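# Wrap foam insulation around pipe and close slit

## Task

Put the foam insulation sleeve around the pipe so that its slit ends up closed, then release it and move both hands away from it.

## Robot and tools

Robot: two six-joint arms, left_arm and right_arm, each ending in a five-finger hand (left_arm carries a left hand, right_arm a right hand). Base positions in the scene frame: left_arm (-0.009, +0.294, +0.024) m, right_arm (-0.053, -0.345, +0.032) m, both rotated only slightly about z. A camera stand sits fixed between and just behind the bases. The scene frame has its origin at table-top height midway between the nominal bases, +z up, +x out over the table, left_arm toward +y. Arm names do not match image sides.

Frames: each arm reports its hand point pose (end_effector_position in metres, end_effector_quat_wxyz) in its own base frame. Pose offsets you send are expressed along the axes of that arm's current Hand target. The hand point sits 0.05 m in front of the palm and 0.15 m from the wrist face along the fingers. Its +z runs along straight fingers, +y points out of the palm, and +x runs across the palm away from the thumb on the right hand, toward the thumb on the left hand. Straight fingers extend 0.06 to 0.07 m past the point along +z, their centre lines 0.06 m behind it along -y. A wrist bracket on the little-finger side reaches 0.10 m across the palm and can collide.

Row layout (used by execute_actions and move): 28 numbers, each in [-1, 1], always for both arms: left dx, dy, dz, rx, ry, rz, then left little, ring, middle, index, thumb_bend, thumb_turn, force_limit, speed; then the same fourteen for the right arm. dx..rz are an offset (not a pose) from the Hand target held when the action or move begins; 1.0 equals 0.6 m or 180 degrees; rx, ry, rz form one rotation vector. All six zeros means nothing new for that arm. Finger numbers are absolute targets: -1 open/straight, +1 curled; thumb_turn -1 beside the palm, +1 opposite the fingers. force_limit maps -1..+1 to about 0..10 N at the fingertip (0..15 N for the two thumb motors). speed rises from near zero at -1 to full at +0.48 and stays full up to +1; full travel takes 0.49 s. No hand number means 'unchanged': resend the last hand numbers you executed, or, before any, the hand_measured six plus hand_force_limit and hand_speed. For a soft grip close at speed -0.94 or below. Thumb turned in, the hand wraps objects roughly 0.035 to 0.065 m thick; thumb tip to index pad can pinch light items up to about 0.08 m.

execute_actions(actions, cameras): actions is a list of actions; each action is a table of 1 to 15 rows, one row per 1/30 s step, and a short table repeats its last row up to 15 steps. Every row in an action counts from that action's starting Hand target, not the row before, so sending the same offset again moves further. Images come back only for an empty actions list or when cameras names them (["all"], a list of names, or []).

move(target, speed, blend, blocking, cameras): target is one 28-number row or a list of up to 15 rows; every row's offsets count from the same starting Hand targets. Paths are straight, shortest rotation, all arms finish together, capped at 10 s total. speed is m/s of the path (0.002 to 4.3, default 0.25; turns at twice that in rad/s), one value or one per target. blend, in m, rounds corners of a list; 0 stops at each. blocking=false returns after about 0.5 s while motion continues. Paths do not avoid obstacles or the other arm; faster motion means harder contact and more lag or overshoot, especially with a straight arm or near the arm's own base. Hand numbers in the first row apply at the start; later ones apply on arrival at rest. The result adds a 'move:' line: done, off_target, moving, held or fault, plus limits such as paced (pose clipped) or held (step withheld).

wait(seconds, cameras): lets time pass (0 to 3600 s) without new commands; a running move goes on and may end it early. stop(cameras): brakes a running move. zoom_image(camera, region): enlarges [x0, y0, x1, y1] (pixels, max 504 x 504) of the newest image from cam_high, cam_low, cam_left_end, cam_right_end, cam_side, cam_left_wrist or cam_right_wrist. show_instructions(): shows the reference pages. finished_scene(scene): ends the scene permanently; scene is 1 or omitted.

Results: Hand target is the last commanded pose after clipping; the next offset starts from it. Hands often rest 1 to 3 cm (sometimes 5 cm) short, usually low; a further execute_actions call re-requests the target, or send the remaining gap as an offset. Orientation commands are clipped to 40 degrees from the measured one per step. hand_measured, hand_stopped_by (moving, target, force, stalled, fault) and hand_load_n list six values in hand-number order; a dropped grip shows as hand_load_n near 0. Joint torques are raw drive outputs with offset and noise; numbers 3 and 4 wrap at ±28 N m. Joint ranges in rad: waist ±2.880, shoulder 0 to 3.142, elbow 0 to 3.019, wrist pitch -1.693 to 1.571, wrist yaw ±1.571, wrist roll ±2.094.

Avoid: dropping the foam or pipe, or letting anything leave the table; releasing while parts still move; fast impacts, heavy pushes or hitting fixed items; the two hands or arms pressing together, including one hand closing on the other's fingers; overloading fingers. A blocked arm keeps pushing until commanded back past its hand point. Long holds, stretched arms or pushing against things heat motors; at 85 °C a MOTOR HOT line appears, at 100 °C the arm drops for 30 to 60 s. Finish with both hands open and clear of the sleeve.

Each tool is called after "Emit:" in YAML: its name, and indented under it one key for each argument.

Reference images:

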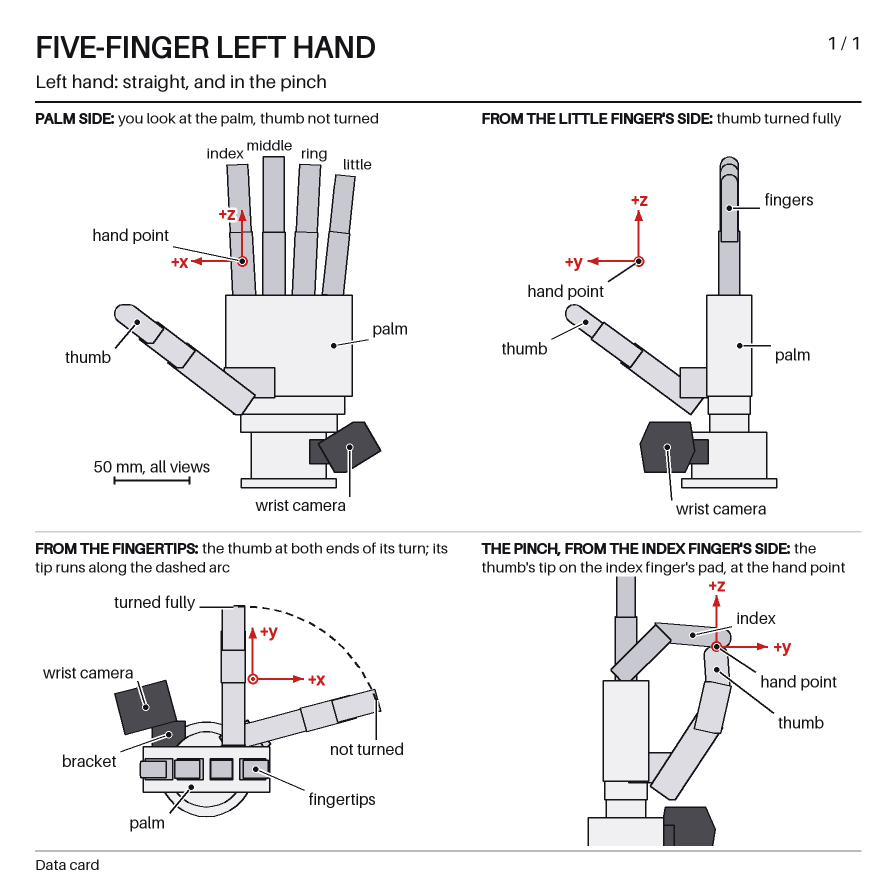

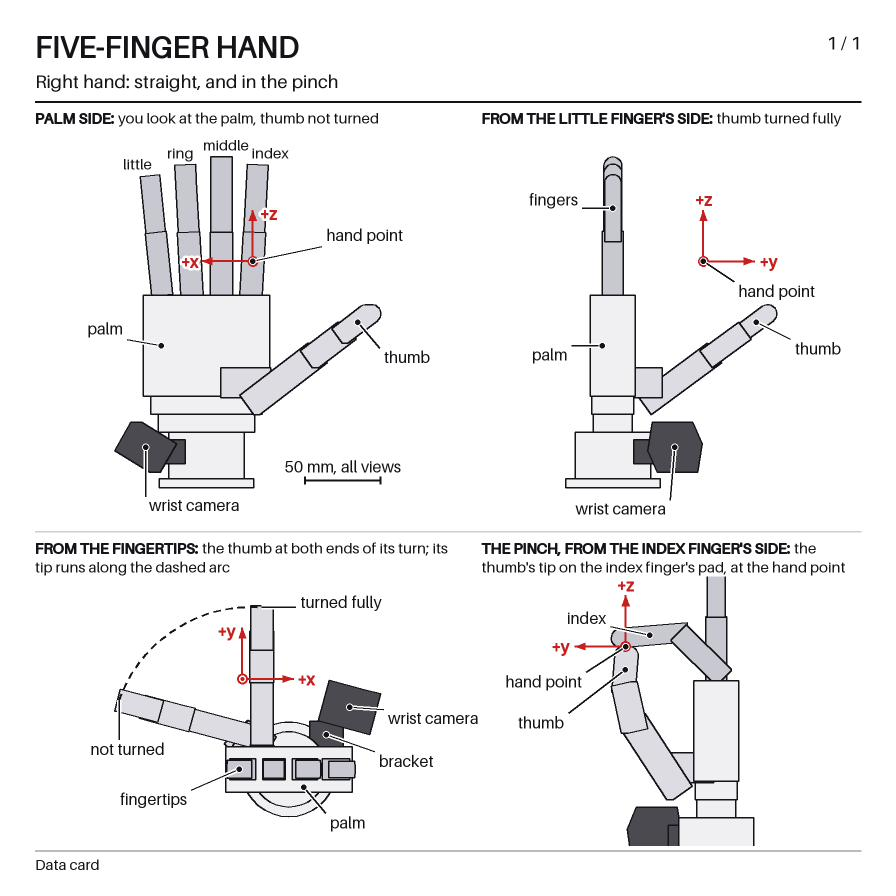

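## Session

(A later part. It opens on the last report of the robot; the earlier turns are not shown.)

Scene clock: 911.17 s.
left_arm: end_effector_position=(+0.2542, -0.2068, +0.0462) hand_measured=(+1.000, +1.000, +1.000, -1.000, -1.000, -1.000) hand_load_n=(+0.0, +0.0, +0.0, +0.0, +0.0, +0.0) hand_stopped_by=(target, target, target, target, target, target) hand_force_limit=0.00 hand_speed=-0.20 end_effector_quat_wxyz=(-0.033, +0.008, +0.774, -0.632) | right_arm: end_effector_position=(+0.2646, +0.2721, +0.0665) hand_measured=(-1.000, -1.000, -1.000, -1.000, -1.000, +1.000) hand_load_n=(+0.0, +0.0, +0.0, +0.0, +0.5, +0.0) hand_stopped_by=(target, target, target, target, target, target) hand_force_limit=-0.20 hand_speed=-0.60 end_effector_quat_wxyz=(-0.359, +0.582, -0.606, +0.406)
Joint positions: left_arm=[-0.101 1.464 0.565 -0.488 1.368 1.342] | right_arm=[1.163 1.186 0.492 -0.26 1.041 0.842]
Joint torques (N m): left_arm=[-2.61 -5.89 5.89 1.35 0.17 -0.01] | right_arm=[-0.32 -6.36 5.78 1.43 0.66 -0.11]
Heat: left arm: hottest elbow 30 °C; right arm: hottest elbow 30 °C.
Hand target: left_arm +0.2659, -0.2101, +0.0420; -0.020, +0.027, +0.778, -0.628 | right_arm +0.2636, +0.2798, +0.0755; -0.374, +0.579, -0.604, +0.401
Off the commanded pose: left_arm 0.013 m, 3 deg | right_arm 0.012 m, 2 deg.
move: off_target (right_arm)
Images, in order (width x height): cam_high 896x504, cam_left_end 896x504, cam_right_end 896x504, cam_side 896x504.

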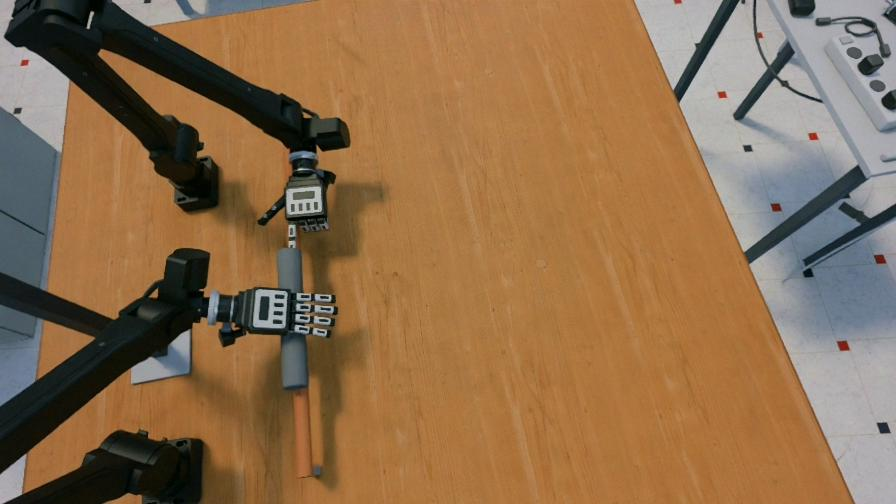

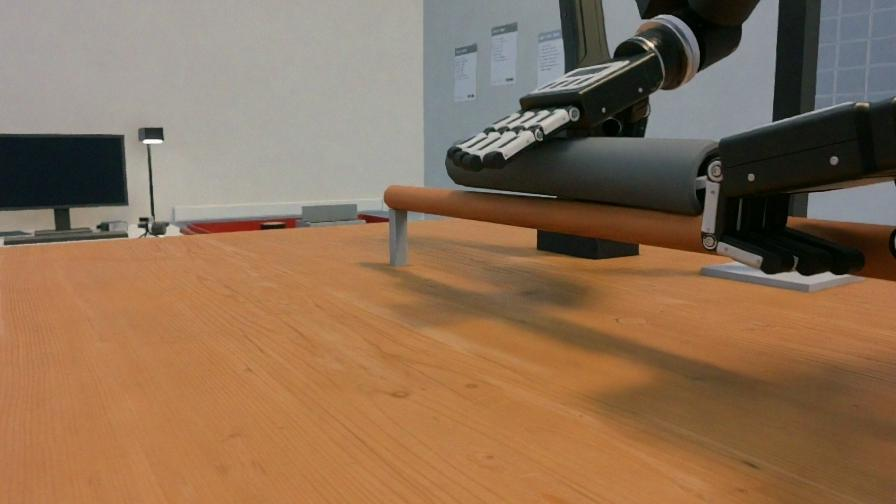

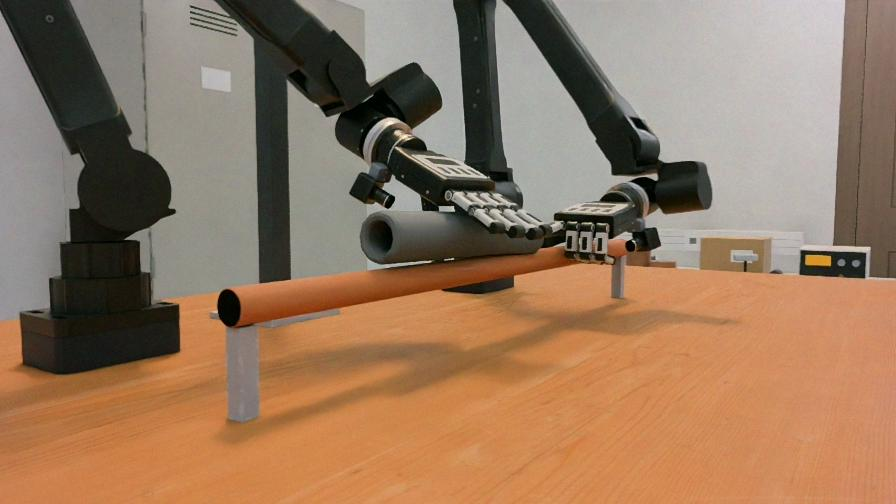

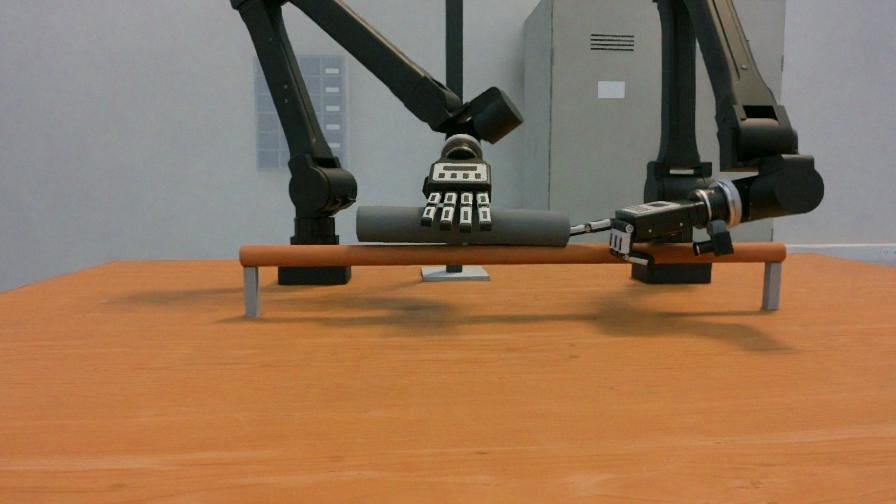

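Emit:
move:
  target: [0,0,0,0,0,0,1,1,1,-1,-1,-1,0,-0.2,0.001,0.0083,-0.0191,0.1304,-0.0165,0.0008,-1,-1,-1,-1,-1,1,-0.2,-0.6]
  speed: 0.08
  cameras: ["cam_side","cam_high","cam_left_end","cam_right_end"]

Emit:
zoom_image:
  camera: "cam_right_end"
  region: [350, 130, 620, 290]

Scene clock: 915.60 s.
left_arm: end_effector_position=(+0.2542, -0.2068, +0.0462) hand_measured=(+1.000, +1.000, +1.000, -1.000, -1.000, -1.000) hand_load_n=(+0.0, +0.0, +0.0, +0.0, +0.0, +0.0) hand_stopped_by=(target, target, target, target, target, target) hand_force_limit=0.00 hand_speed=-0.20 end_effector_quat_wxyz=(-0.033, +0.008, +0.774, -0.632) | right_arm: end_effector_position=(+0.2548, +0.2762, +0.0766) hand_measured=(-1.000, -1.000, -1.000, -1.000, -1.000, +1.000) hand_load_n=(+0.0, +0.0, +0.0, +0.0, +0.0, +0.0) hand_stopped_by=(target, target, target, target, target, target) hand_force_limit=-0.20 hand_speed=-0.60 end_effector_quat_wxyz=(+0.495, -0.497, +0.507, -0.501)
Joint positions: left_arm=[-0.101 1.464 0.565 -0.488 1.368 1.342] | right_arm=[1.333 1.555 0.243 1.277 1.349 0.037]
Joint torques (N m): left_arm=[-2.55 -5.77 5.79 1.33 0.18 -0.02] | right_arm=[-0.32 -5.19 2.3 1.52 -0.02 -0.06]
Heat: left arm: hottest elbow 30 °C; right arm: hottest elbow 30 °C.
Hand target: left_arm +0.2659, -0.2101, +0.0420; -0.020, +0.027, +0.778, -0.628 | right_arm +0.2510, +0.2799, +0.0755; +0.500, -0.500, +0.500, -0.500
Off the commanded pose: left_arm 0.013 m, 3 deg | right_arm 0.005 m, 1 deg.
move: done
Images, in order (width x height): cam_high 896x504, cam_left_end 896x504, cam_right_end 896x504, cam_side 896x504.

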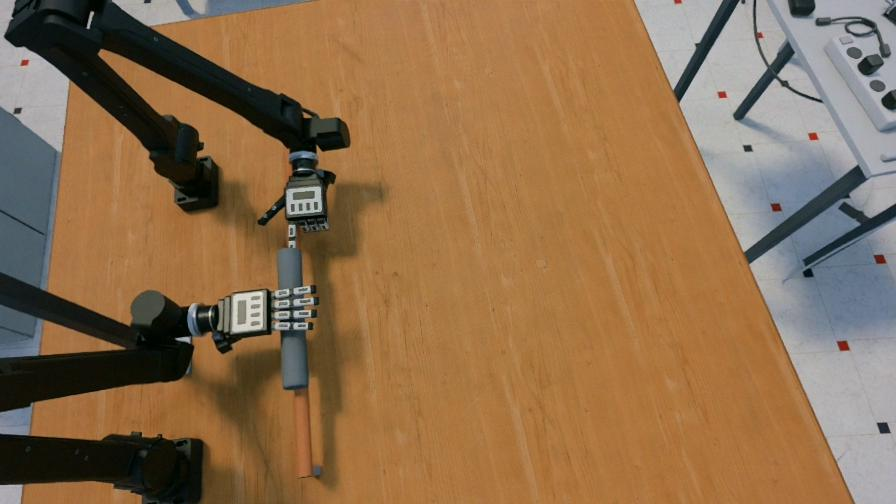

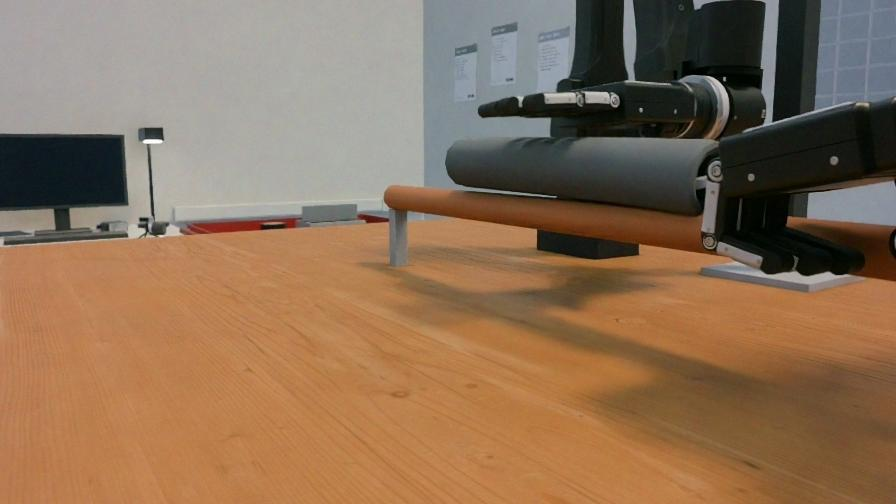

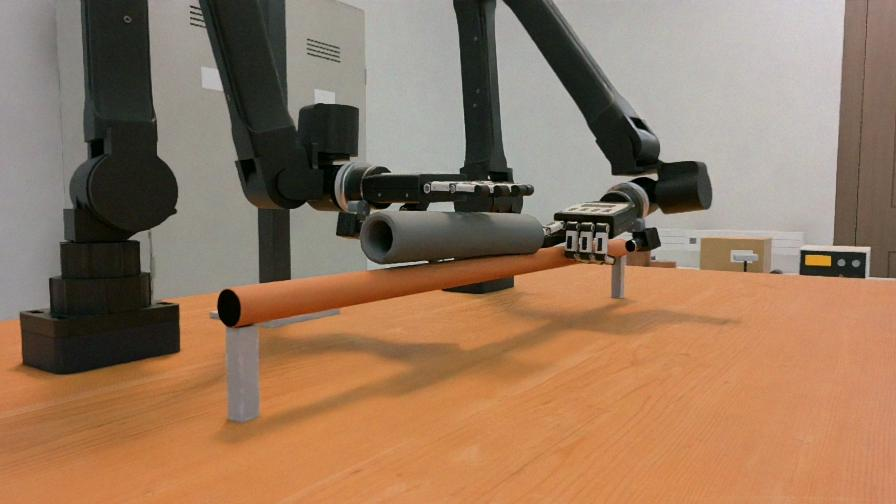

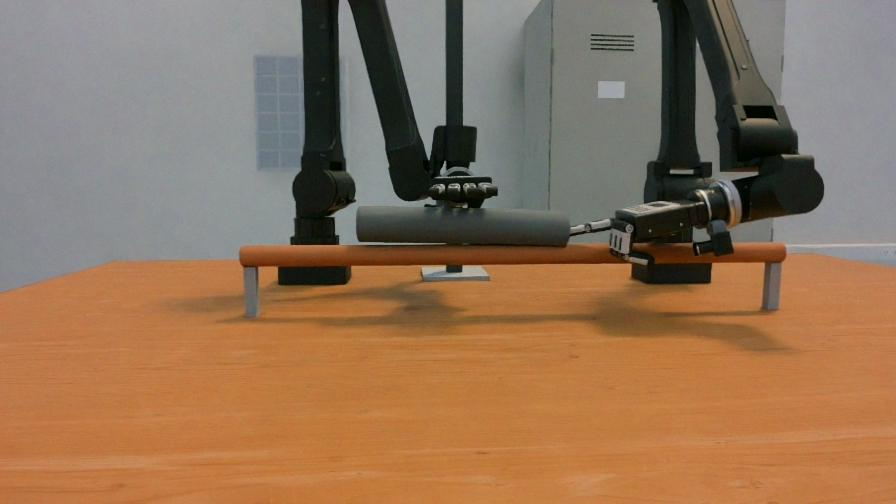

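Scaled by 1.867.

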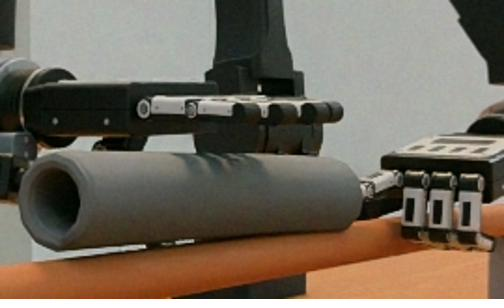

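Emit:
move:
  target: [0,0,0,0,0,0,1,1,1,-1,-1,-1,0,-0.2,-0.0933,0,0,0,0,-0.0333,-1,-1,-1,-1,-1,1,-0.2,-0.6]
  speed: 0.06
  cameras: ["cam_side","cam_high","cam_left_end","cam_right_end"]

Emit:
zoom_image:
  camera: "cam_side"
  region: [400, 150, 740, 280]

Emit:
zoom_image:
  camera: "cam_high"
  region: [230, 190, 370, 400]

Scene clock: 921.37 s.
left_arm: end_effector_position=(+0.2542, -0.2068, +0.0462) hand_measured=(+1.000, +1.000, +1.000, -1.000, -1.000, -1.000) hand_load_n=(+0.0, +0.0, +0.0, +0.0, +0.0, -0.5) hand_stopped_by=(target, target, target, target, target, target) hand_force_limit=0.00 hand_speed=-0.20 end_effector_quat_wxyz=(-0.033, +0.008, +0.774, -0.632) | right_arm: end_effector_position=(+0.2534, +0.3251, +0.0737) hand_measured=(-1.000, -1.000, -1.000, -1.000, -1.000, +1.000) hand_load_n=(+0.0, +0.0, +0.0, +0.0, +0.0, +0.0) hand_stopped_by=(target, target, target, target, target, target) hand_force_limit=-0.20 hand_speed=-0.60 end_effector_quat_wxyz=(-0.469, +0.525, -0.476, +0.527)
Joint positions: left_arm=[-0.101 1.464 0.565 -0.488 1.368 1.342] | right_arm=[1.379 1.645 0.385 1.237 1.388 -0.086]
Joint velocities: left_arm=[within noise] | right_arm=[-0.015 -0.015 -0.002 -0.002 -0.168 -0.022]
Joint torques (N m): left_arm=[-2.67 -6.01 5.86 1.28 0.17 0.01] | right_arm=[-0.38 -7.12 4.19 0.95 0.14 -0.03]
Heat: left arm: hottest elbow 30 °C; right arm: hottest elbow 29 °C.
Hand target: left_arm +0.2659, -0.2101, +0.0420; -0.020, +0.027, +0.778, -0.628 | right_arm +0.2510, +0.3357, +0.0755; -0.473, +0.525, -0.473, +0.525
Off the commanded pose: left_arm 0.013 m, 3 deg | right_arm 0.011 m, 1 deg.
move: off_target (right_arm)
Images, in order (width x height): cam_high 896x504, cam_left_end 896x504, cam_right_end 896x504, cam_side 896x504.

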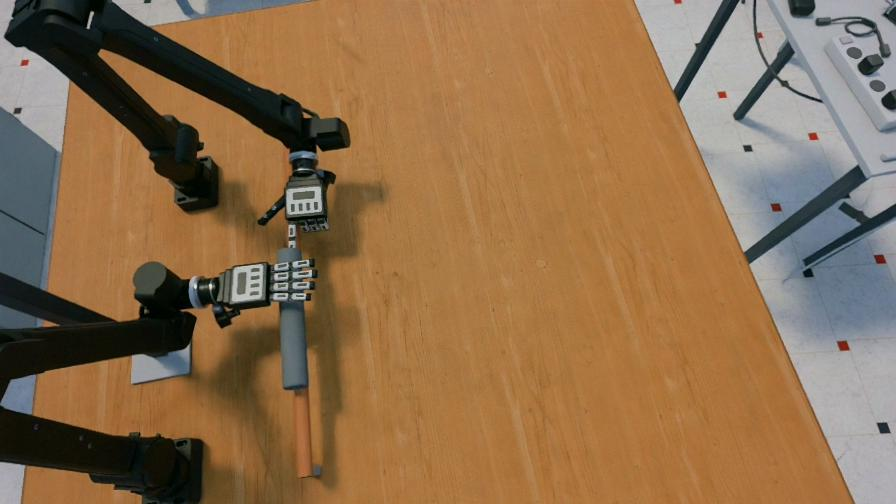

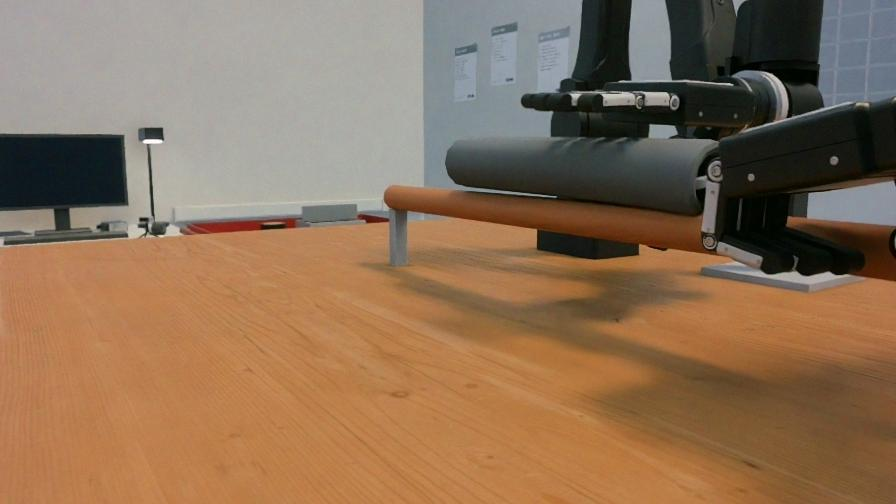

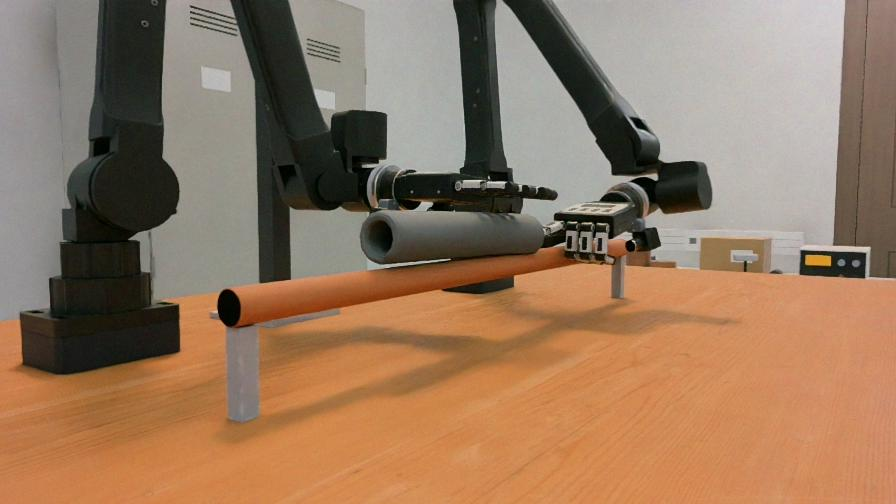

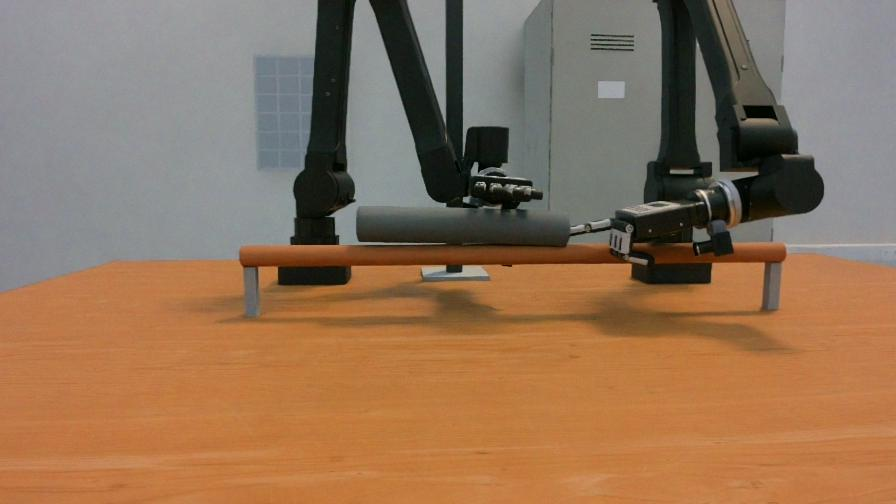

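Scaled by 1.482.

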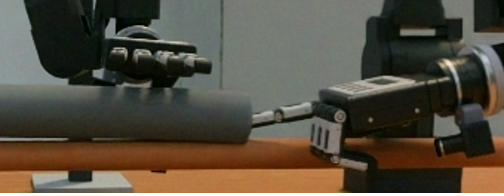

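Scaled by 2.400.

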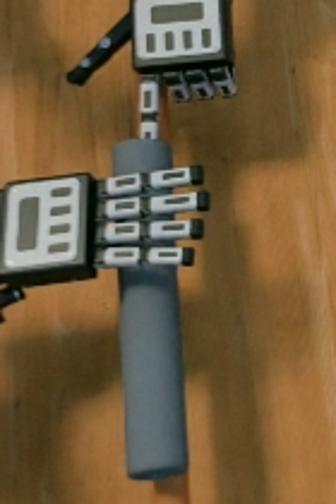

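Emit:
move:
  target: [0,0,0,0,0,0,1,1,1,-1,-1,-1,0,-0.2,-0.0187,0.0181,0,0,0,0,-1,-1,-1,-1,-1,1,-0.2,-0.6]
  speed: 0.04
  cameras: ["cam_side","cam_high"]

Emit:
zoom_image:
  camera: "cam_side"
  region: [400, 150, 740, 280]

Emit:
zoom_image:
  camera: "cam_high"
  region: [230, 190, 370, 400]

Scene clock: 922.67 s.
left_arm: end_effector_position=(+0.2542, -0.2068, +0.0462) hand_measured=(+1.000, +1.000, +1.000, -1.000, -1.000, -1.000) hand_load_n=(+0.0, +0.0, +0.0, +0.0, +0.0, +0.0) hand_stopped_by=(target, target, target, target, target, target) hand_force_limit=0.00 hand_speed=-0.20 end_effector_quat_wxyz=(-0.033, +0.008, +0.774, -0.632) | right_arm: end_effector_position=(+0.2536, +0.3341, +0.0604) hand_measured=(-1.000, -1.000, -1.000, -1.000, -1.000, +1.000) hand_load_n=(+0.0, -0.5, -0.5, +0.0, +0.0, +0.0) hand_stopped_by=(target, target, target, target, target, target) hand_force_limit=-0.20 hand_speed=-0.60 end_effector_quat_wxyz=(-0.463, +0.531, -0.471, +0.531)
Joint positions: left_arm=[-0.101 1.464 0.565 -0.488 1.368 1.342] | right_arm=[1.384 1.708 0.412 1.253 1.394 -0.087]
Joint torques (N m): left_arm=[-2.55 -5.89 5.86 1.32 0.18 -0.02] | right_arm=[-0.38 -7.12 3.84 1.52 0.16 0.02]
Heat: left arm: hottest elbow 30 °C; right arm: hottest elbow 29 °C.
Hand target: left_arm +0.2659, -0.2101, +0.0420; -0.020, +0.027, +0.778, -0.628 | right_arm +0.2510, +0.3458, +0.0635; -0.473, +0.526, -0.473, +0.525
Off the commanded pose: left_arm 0.013 m, 3 deg | right_arm 0.012 m, 2 deg.
move: off_target (right_arm)
Images, in order (width x height): cam_high 896x504, cam_side 896x504.

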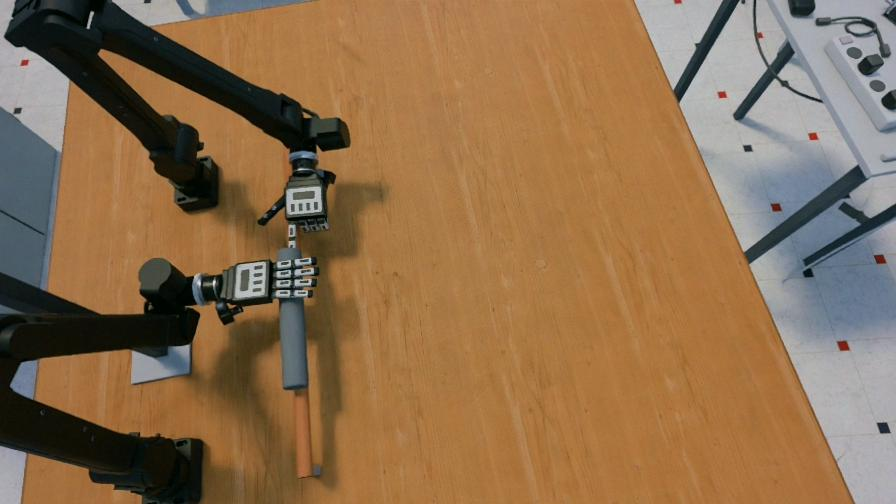

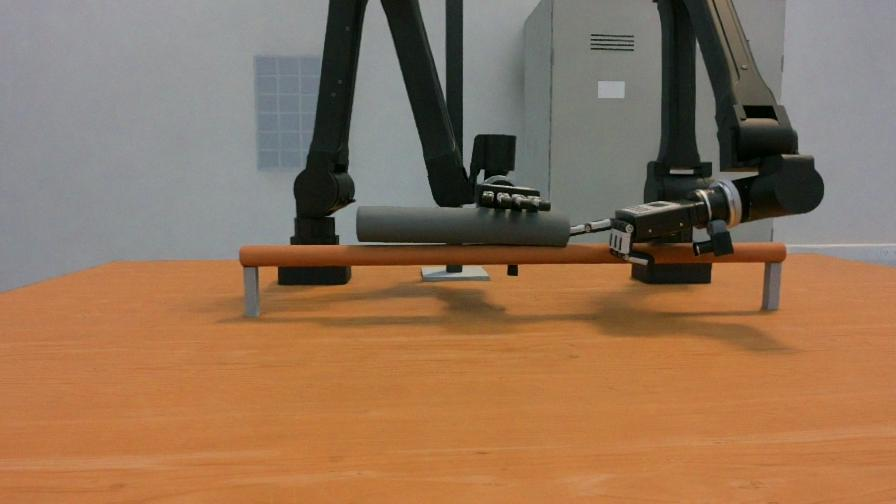

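Scaled by 1.482.

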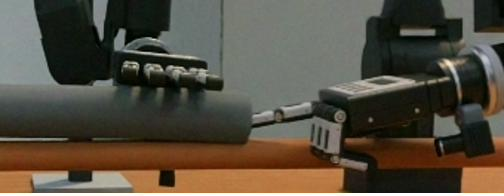

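Scaled by 2.400.

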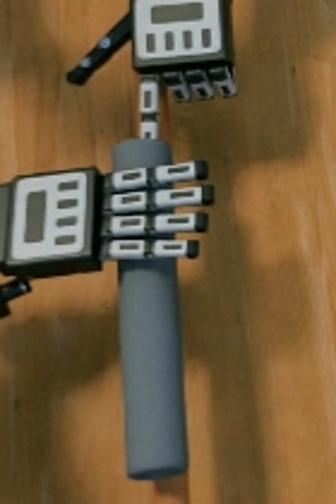

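Emit:
move:
  target: [0,0,0,0,0,0,1,1,1,-1,-1,-1,0,-0.2,-0.0154,0.0185,0,0,0,0,-1,-1,-1,-1,-1,1,-0.2,-0.6]
  speed: 0.03
  cameras: ["cam_side","cam_high","cam_left_end"]

Emit:
zoom_image:
  camera: "cam_side"
  region: [400, 150, 740, 280]

Emit:
zoom_image:
  camera: "cam_left_end"
  region: [600, 90, 780, 240]

Emit:
zoom_image:
  camera: "cam_high"
  region: [230, 190, 370, 400]

Scene clock: 924.13 s.
left_arm: end_effector_position=(+0.2542, -0.2068, +0.0461) hand_measured=(+1.000, +1.000, +1.000, -1.000, -1.000, -1.000) hand_load_n=(+0.0, +0.0, +0.0, +0.0, +0.0, -0.5) hand_stopped_by=(target, target, target, target, target, target) hand_force_limit=0.00 hand_speed=-0.20 end_effector_quat_wxyz=(-0.033, +0.008, +0.774, -0.632) | right_arm: end_effector_position=(+0.2549, +0.3421, +0.0523) hand_measured=(-1.000, -1.000, -1.000, -1.000, -1.000, +1.000) hand_load_n=(-0.5, +0.0, +0.0, +0.0, +0.0, +0.0) hand_stopped_by=(target, target, target, target, target, target) hand_force_limit=-0.20 hand_speed=-0.60 end_effector_quat_wxyz=(-0.466, +0.524, -0.477, +0.530)
Joint positions: left_arm=[-0.101 1.465 0.565 -0.488 1.368 1.342] | right_arm=[1.386 1.763 0.436 1.299 1.403 -0.085]
Joint torques (N m): left_arm=[-2.61 -5.89 5.85 1.35 0.18 -0.01] | right_arm=[-0.09 -7.3 3.45 1.31 -0.02 -0.03]
Heat: left arm: hottest elbow 30 °C; right arm: hottest elbow 29 °C.
Hand target: left_arm +0.2659, -0.2101, +0.0420; -0.020, +0.027, +0.778, -0.628 | right_arm +0.2509, +0.3538, +0.0514; -0.473, +0.526, -0.473, +0.525
Off the commanded pose: left_arm 0.013 m, 3 deg | right_arm 0.012 m, 1 deg.
move: off_target (right_arm)
Images, in order (width x height): cam_high 896x504, cam_left_end 896x504, cam_side 896x504.

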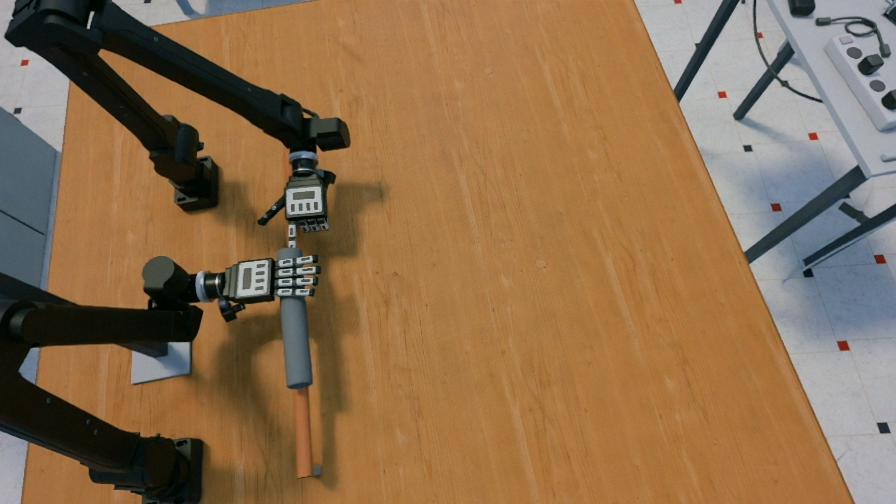

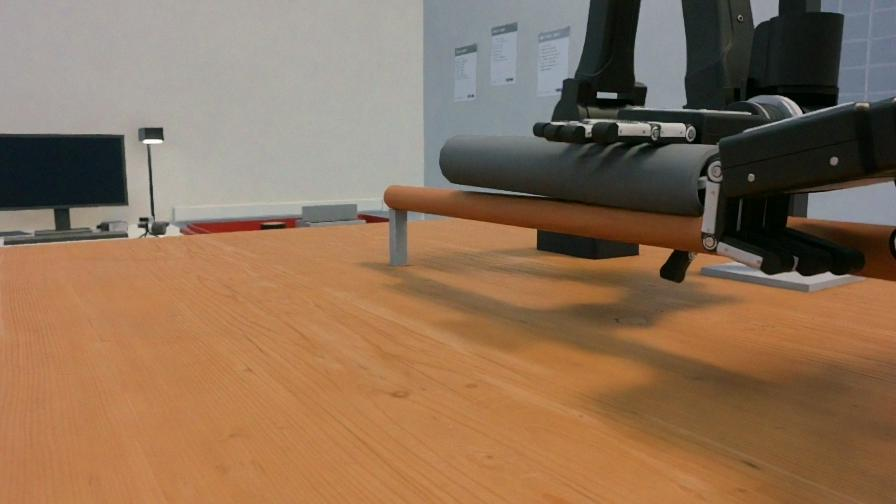

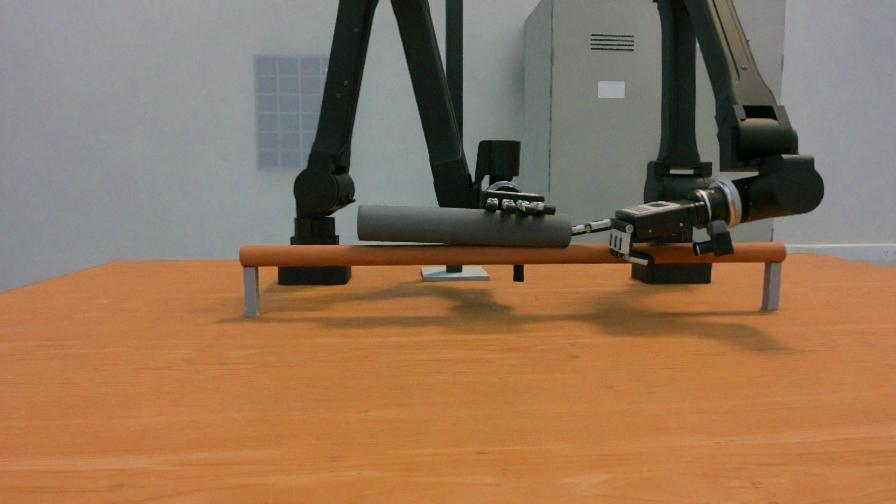

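Scaled by 1.482.

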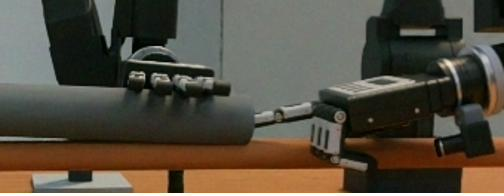

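Scaled by 2.800.

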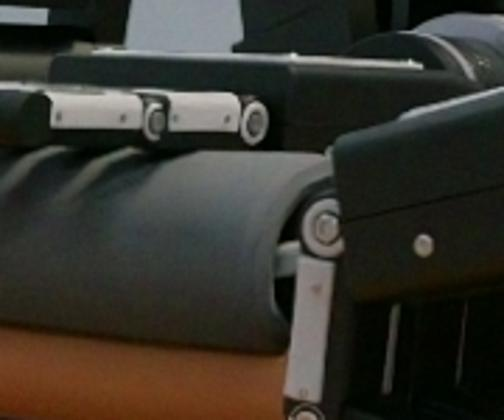

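Scaled by 2.400.

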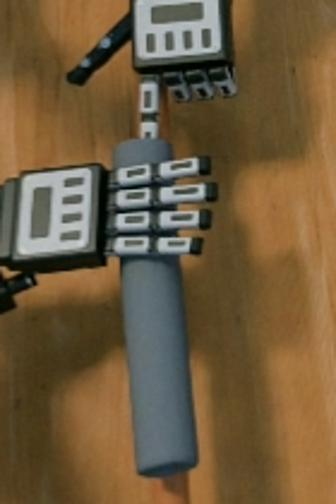

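Emit:
move:
  target: [0,0,0,0,0,0,1,1,1,-1,-1,-1,0,-0.2,-0.0021,0.0199,0,-0.0017,0.02,0,-1,-1,-1,-1,-1,1,-0.2,-0.6]
  speed: 0.03
  cameras: ["cam_side","cam_high","cam_left_end"]

Emit:
zoom_image:
  camera: "cam_side"
  region: [400, 150, 740, 280]

Emit:
zoom_image:
  camera: "cam_left_end"
  region: [600, 90, 780, 240]

Emit:
zoom_image:
  camera: "cam_high"
  region: [230, 190, 370, 400]

Scene clock: 926.07 s.
left_arm: end_effector_position=(+0.2542, -0.2068, +0.0461) hand_measured=(+1.000, +1.000, +1.000, -1.000, -1.000, -1.000) hand_load_n=(+0.0, +0.0, +0.0, +0.0, +0.0, -0.5) hand_stopped_by=(target, target, target, target, target, target) hand_force_limit=0.00 hand_speed=-0.20 end_effector_quat_wxyz=(-0.033, +0.008, +0.774, -0.632) | right_arm: end_effector_position=(+0.2553, +0.3429, +0.0453) hand_measured=(-1.000, -1.000, -1.000, -1.000, -1.000, +1.000) hand_load_n=(+0.0, +0.0, +0.0, +0.0, +0.0, +0.0) hand_stopped_by=(target, target, target, target, target, target) hand_force_limit=-0.20 hand_speed=-0.60 end_effector_quat_wxyz=(-0.452, +0.504, -0.496, +0.543)
Joint positions: left_arm=[-0.101 1.465 0.565 -0.488 1.368 1.342] | right_arm=[1.395 1.814 0.472 1.327 1.479 -0.085]
Joint torques (N m): left_arm=[-2.61 -6.18 5.89 1.4 0.17 -0.02] | right_arm=[-0.09 -7.24 3.36 0.94 -0.16 0]
Heat: left arm: hottest elbow 30 °C; right arm: hottest elbow 29 °C.
Hand target: left_arm +0.2659, -0.2101, +0.0420; -0.020, +0.027, +0.778, -0.628 | right_arm +0.2509, +0.3539, +0.0395; -0.457, +0.510, -0.489, +0.540
Off the commanded pose: left_arm 0.013 m, 3 deg | right_arm 0.013 m, 1 deg.
move: off_target (right_arm)
Images, in order (width x height): cam_high 896x504, cam_left_end 896x504, cam_side 896x504.

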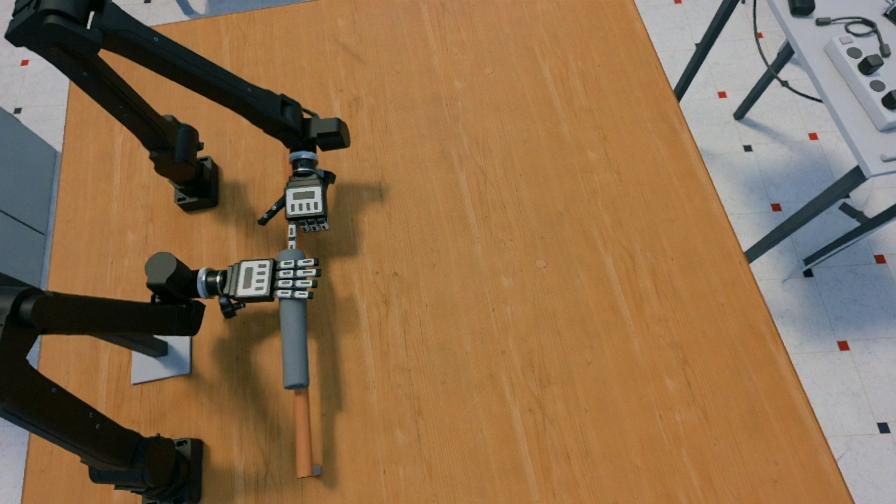

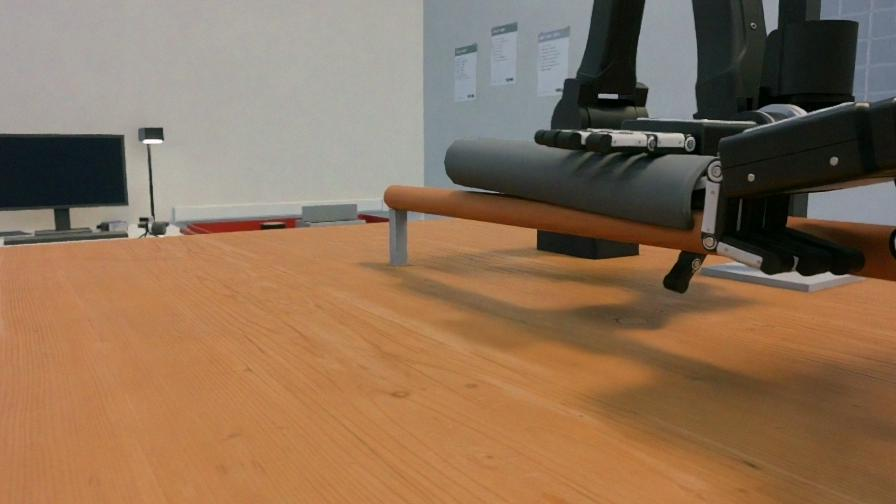

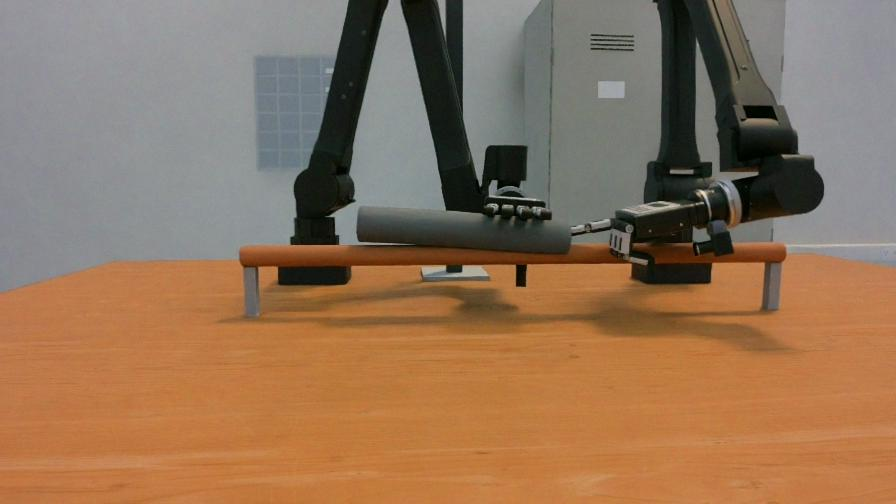

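Scaled by 1.482.

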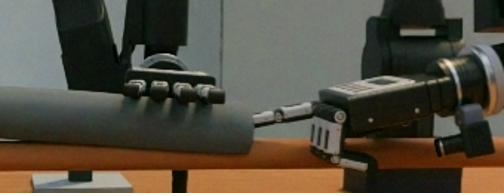

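Scaled by 2.800.

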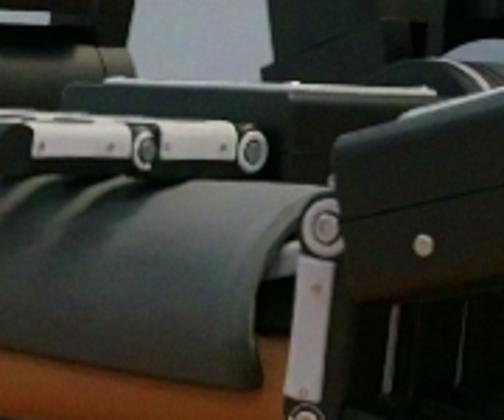

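Scaled by 2.400.

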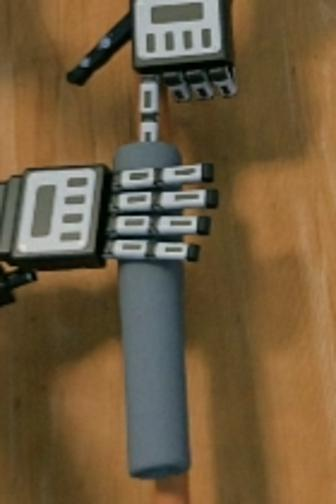

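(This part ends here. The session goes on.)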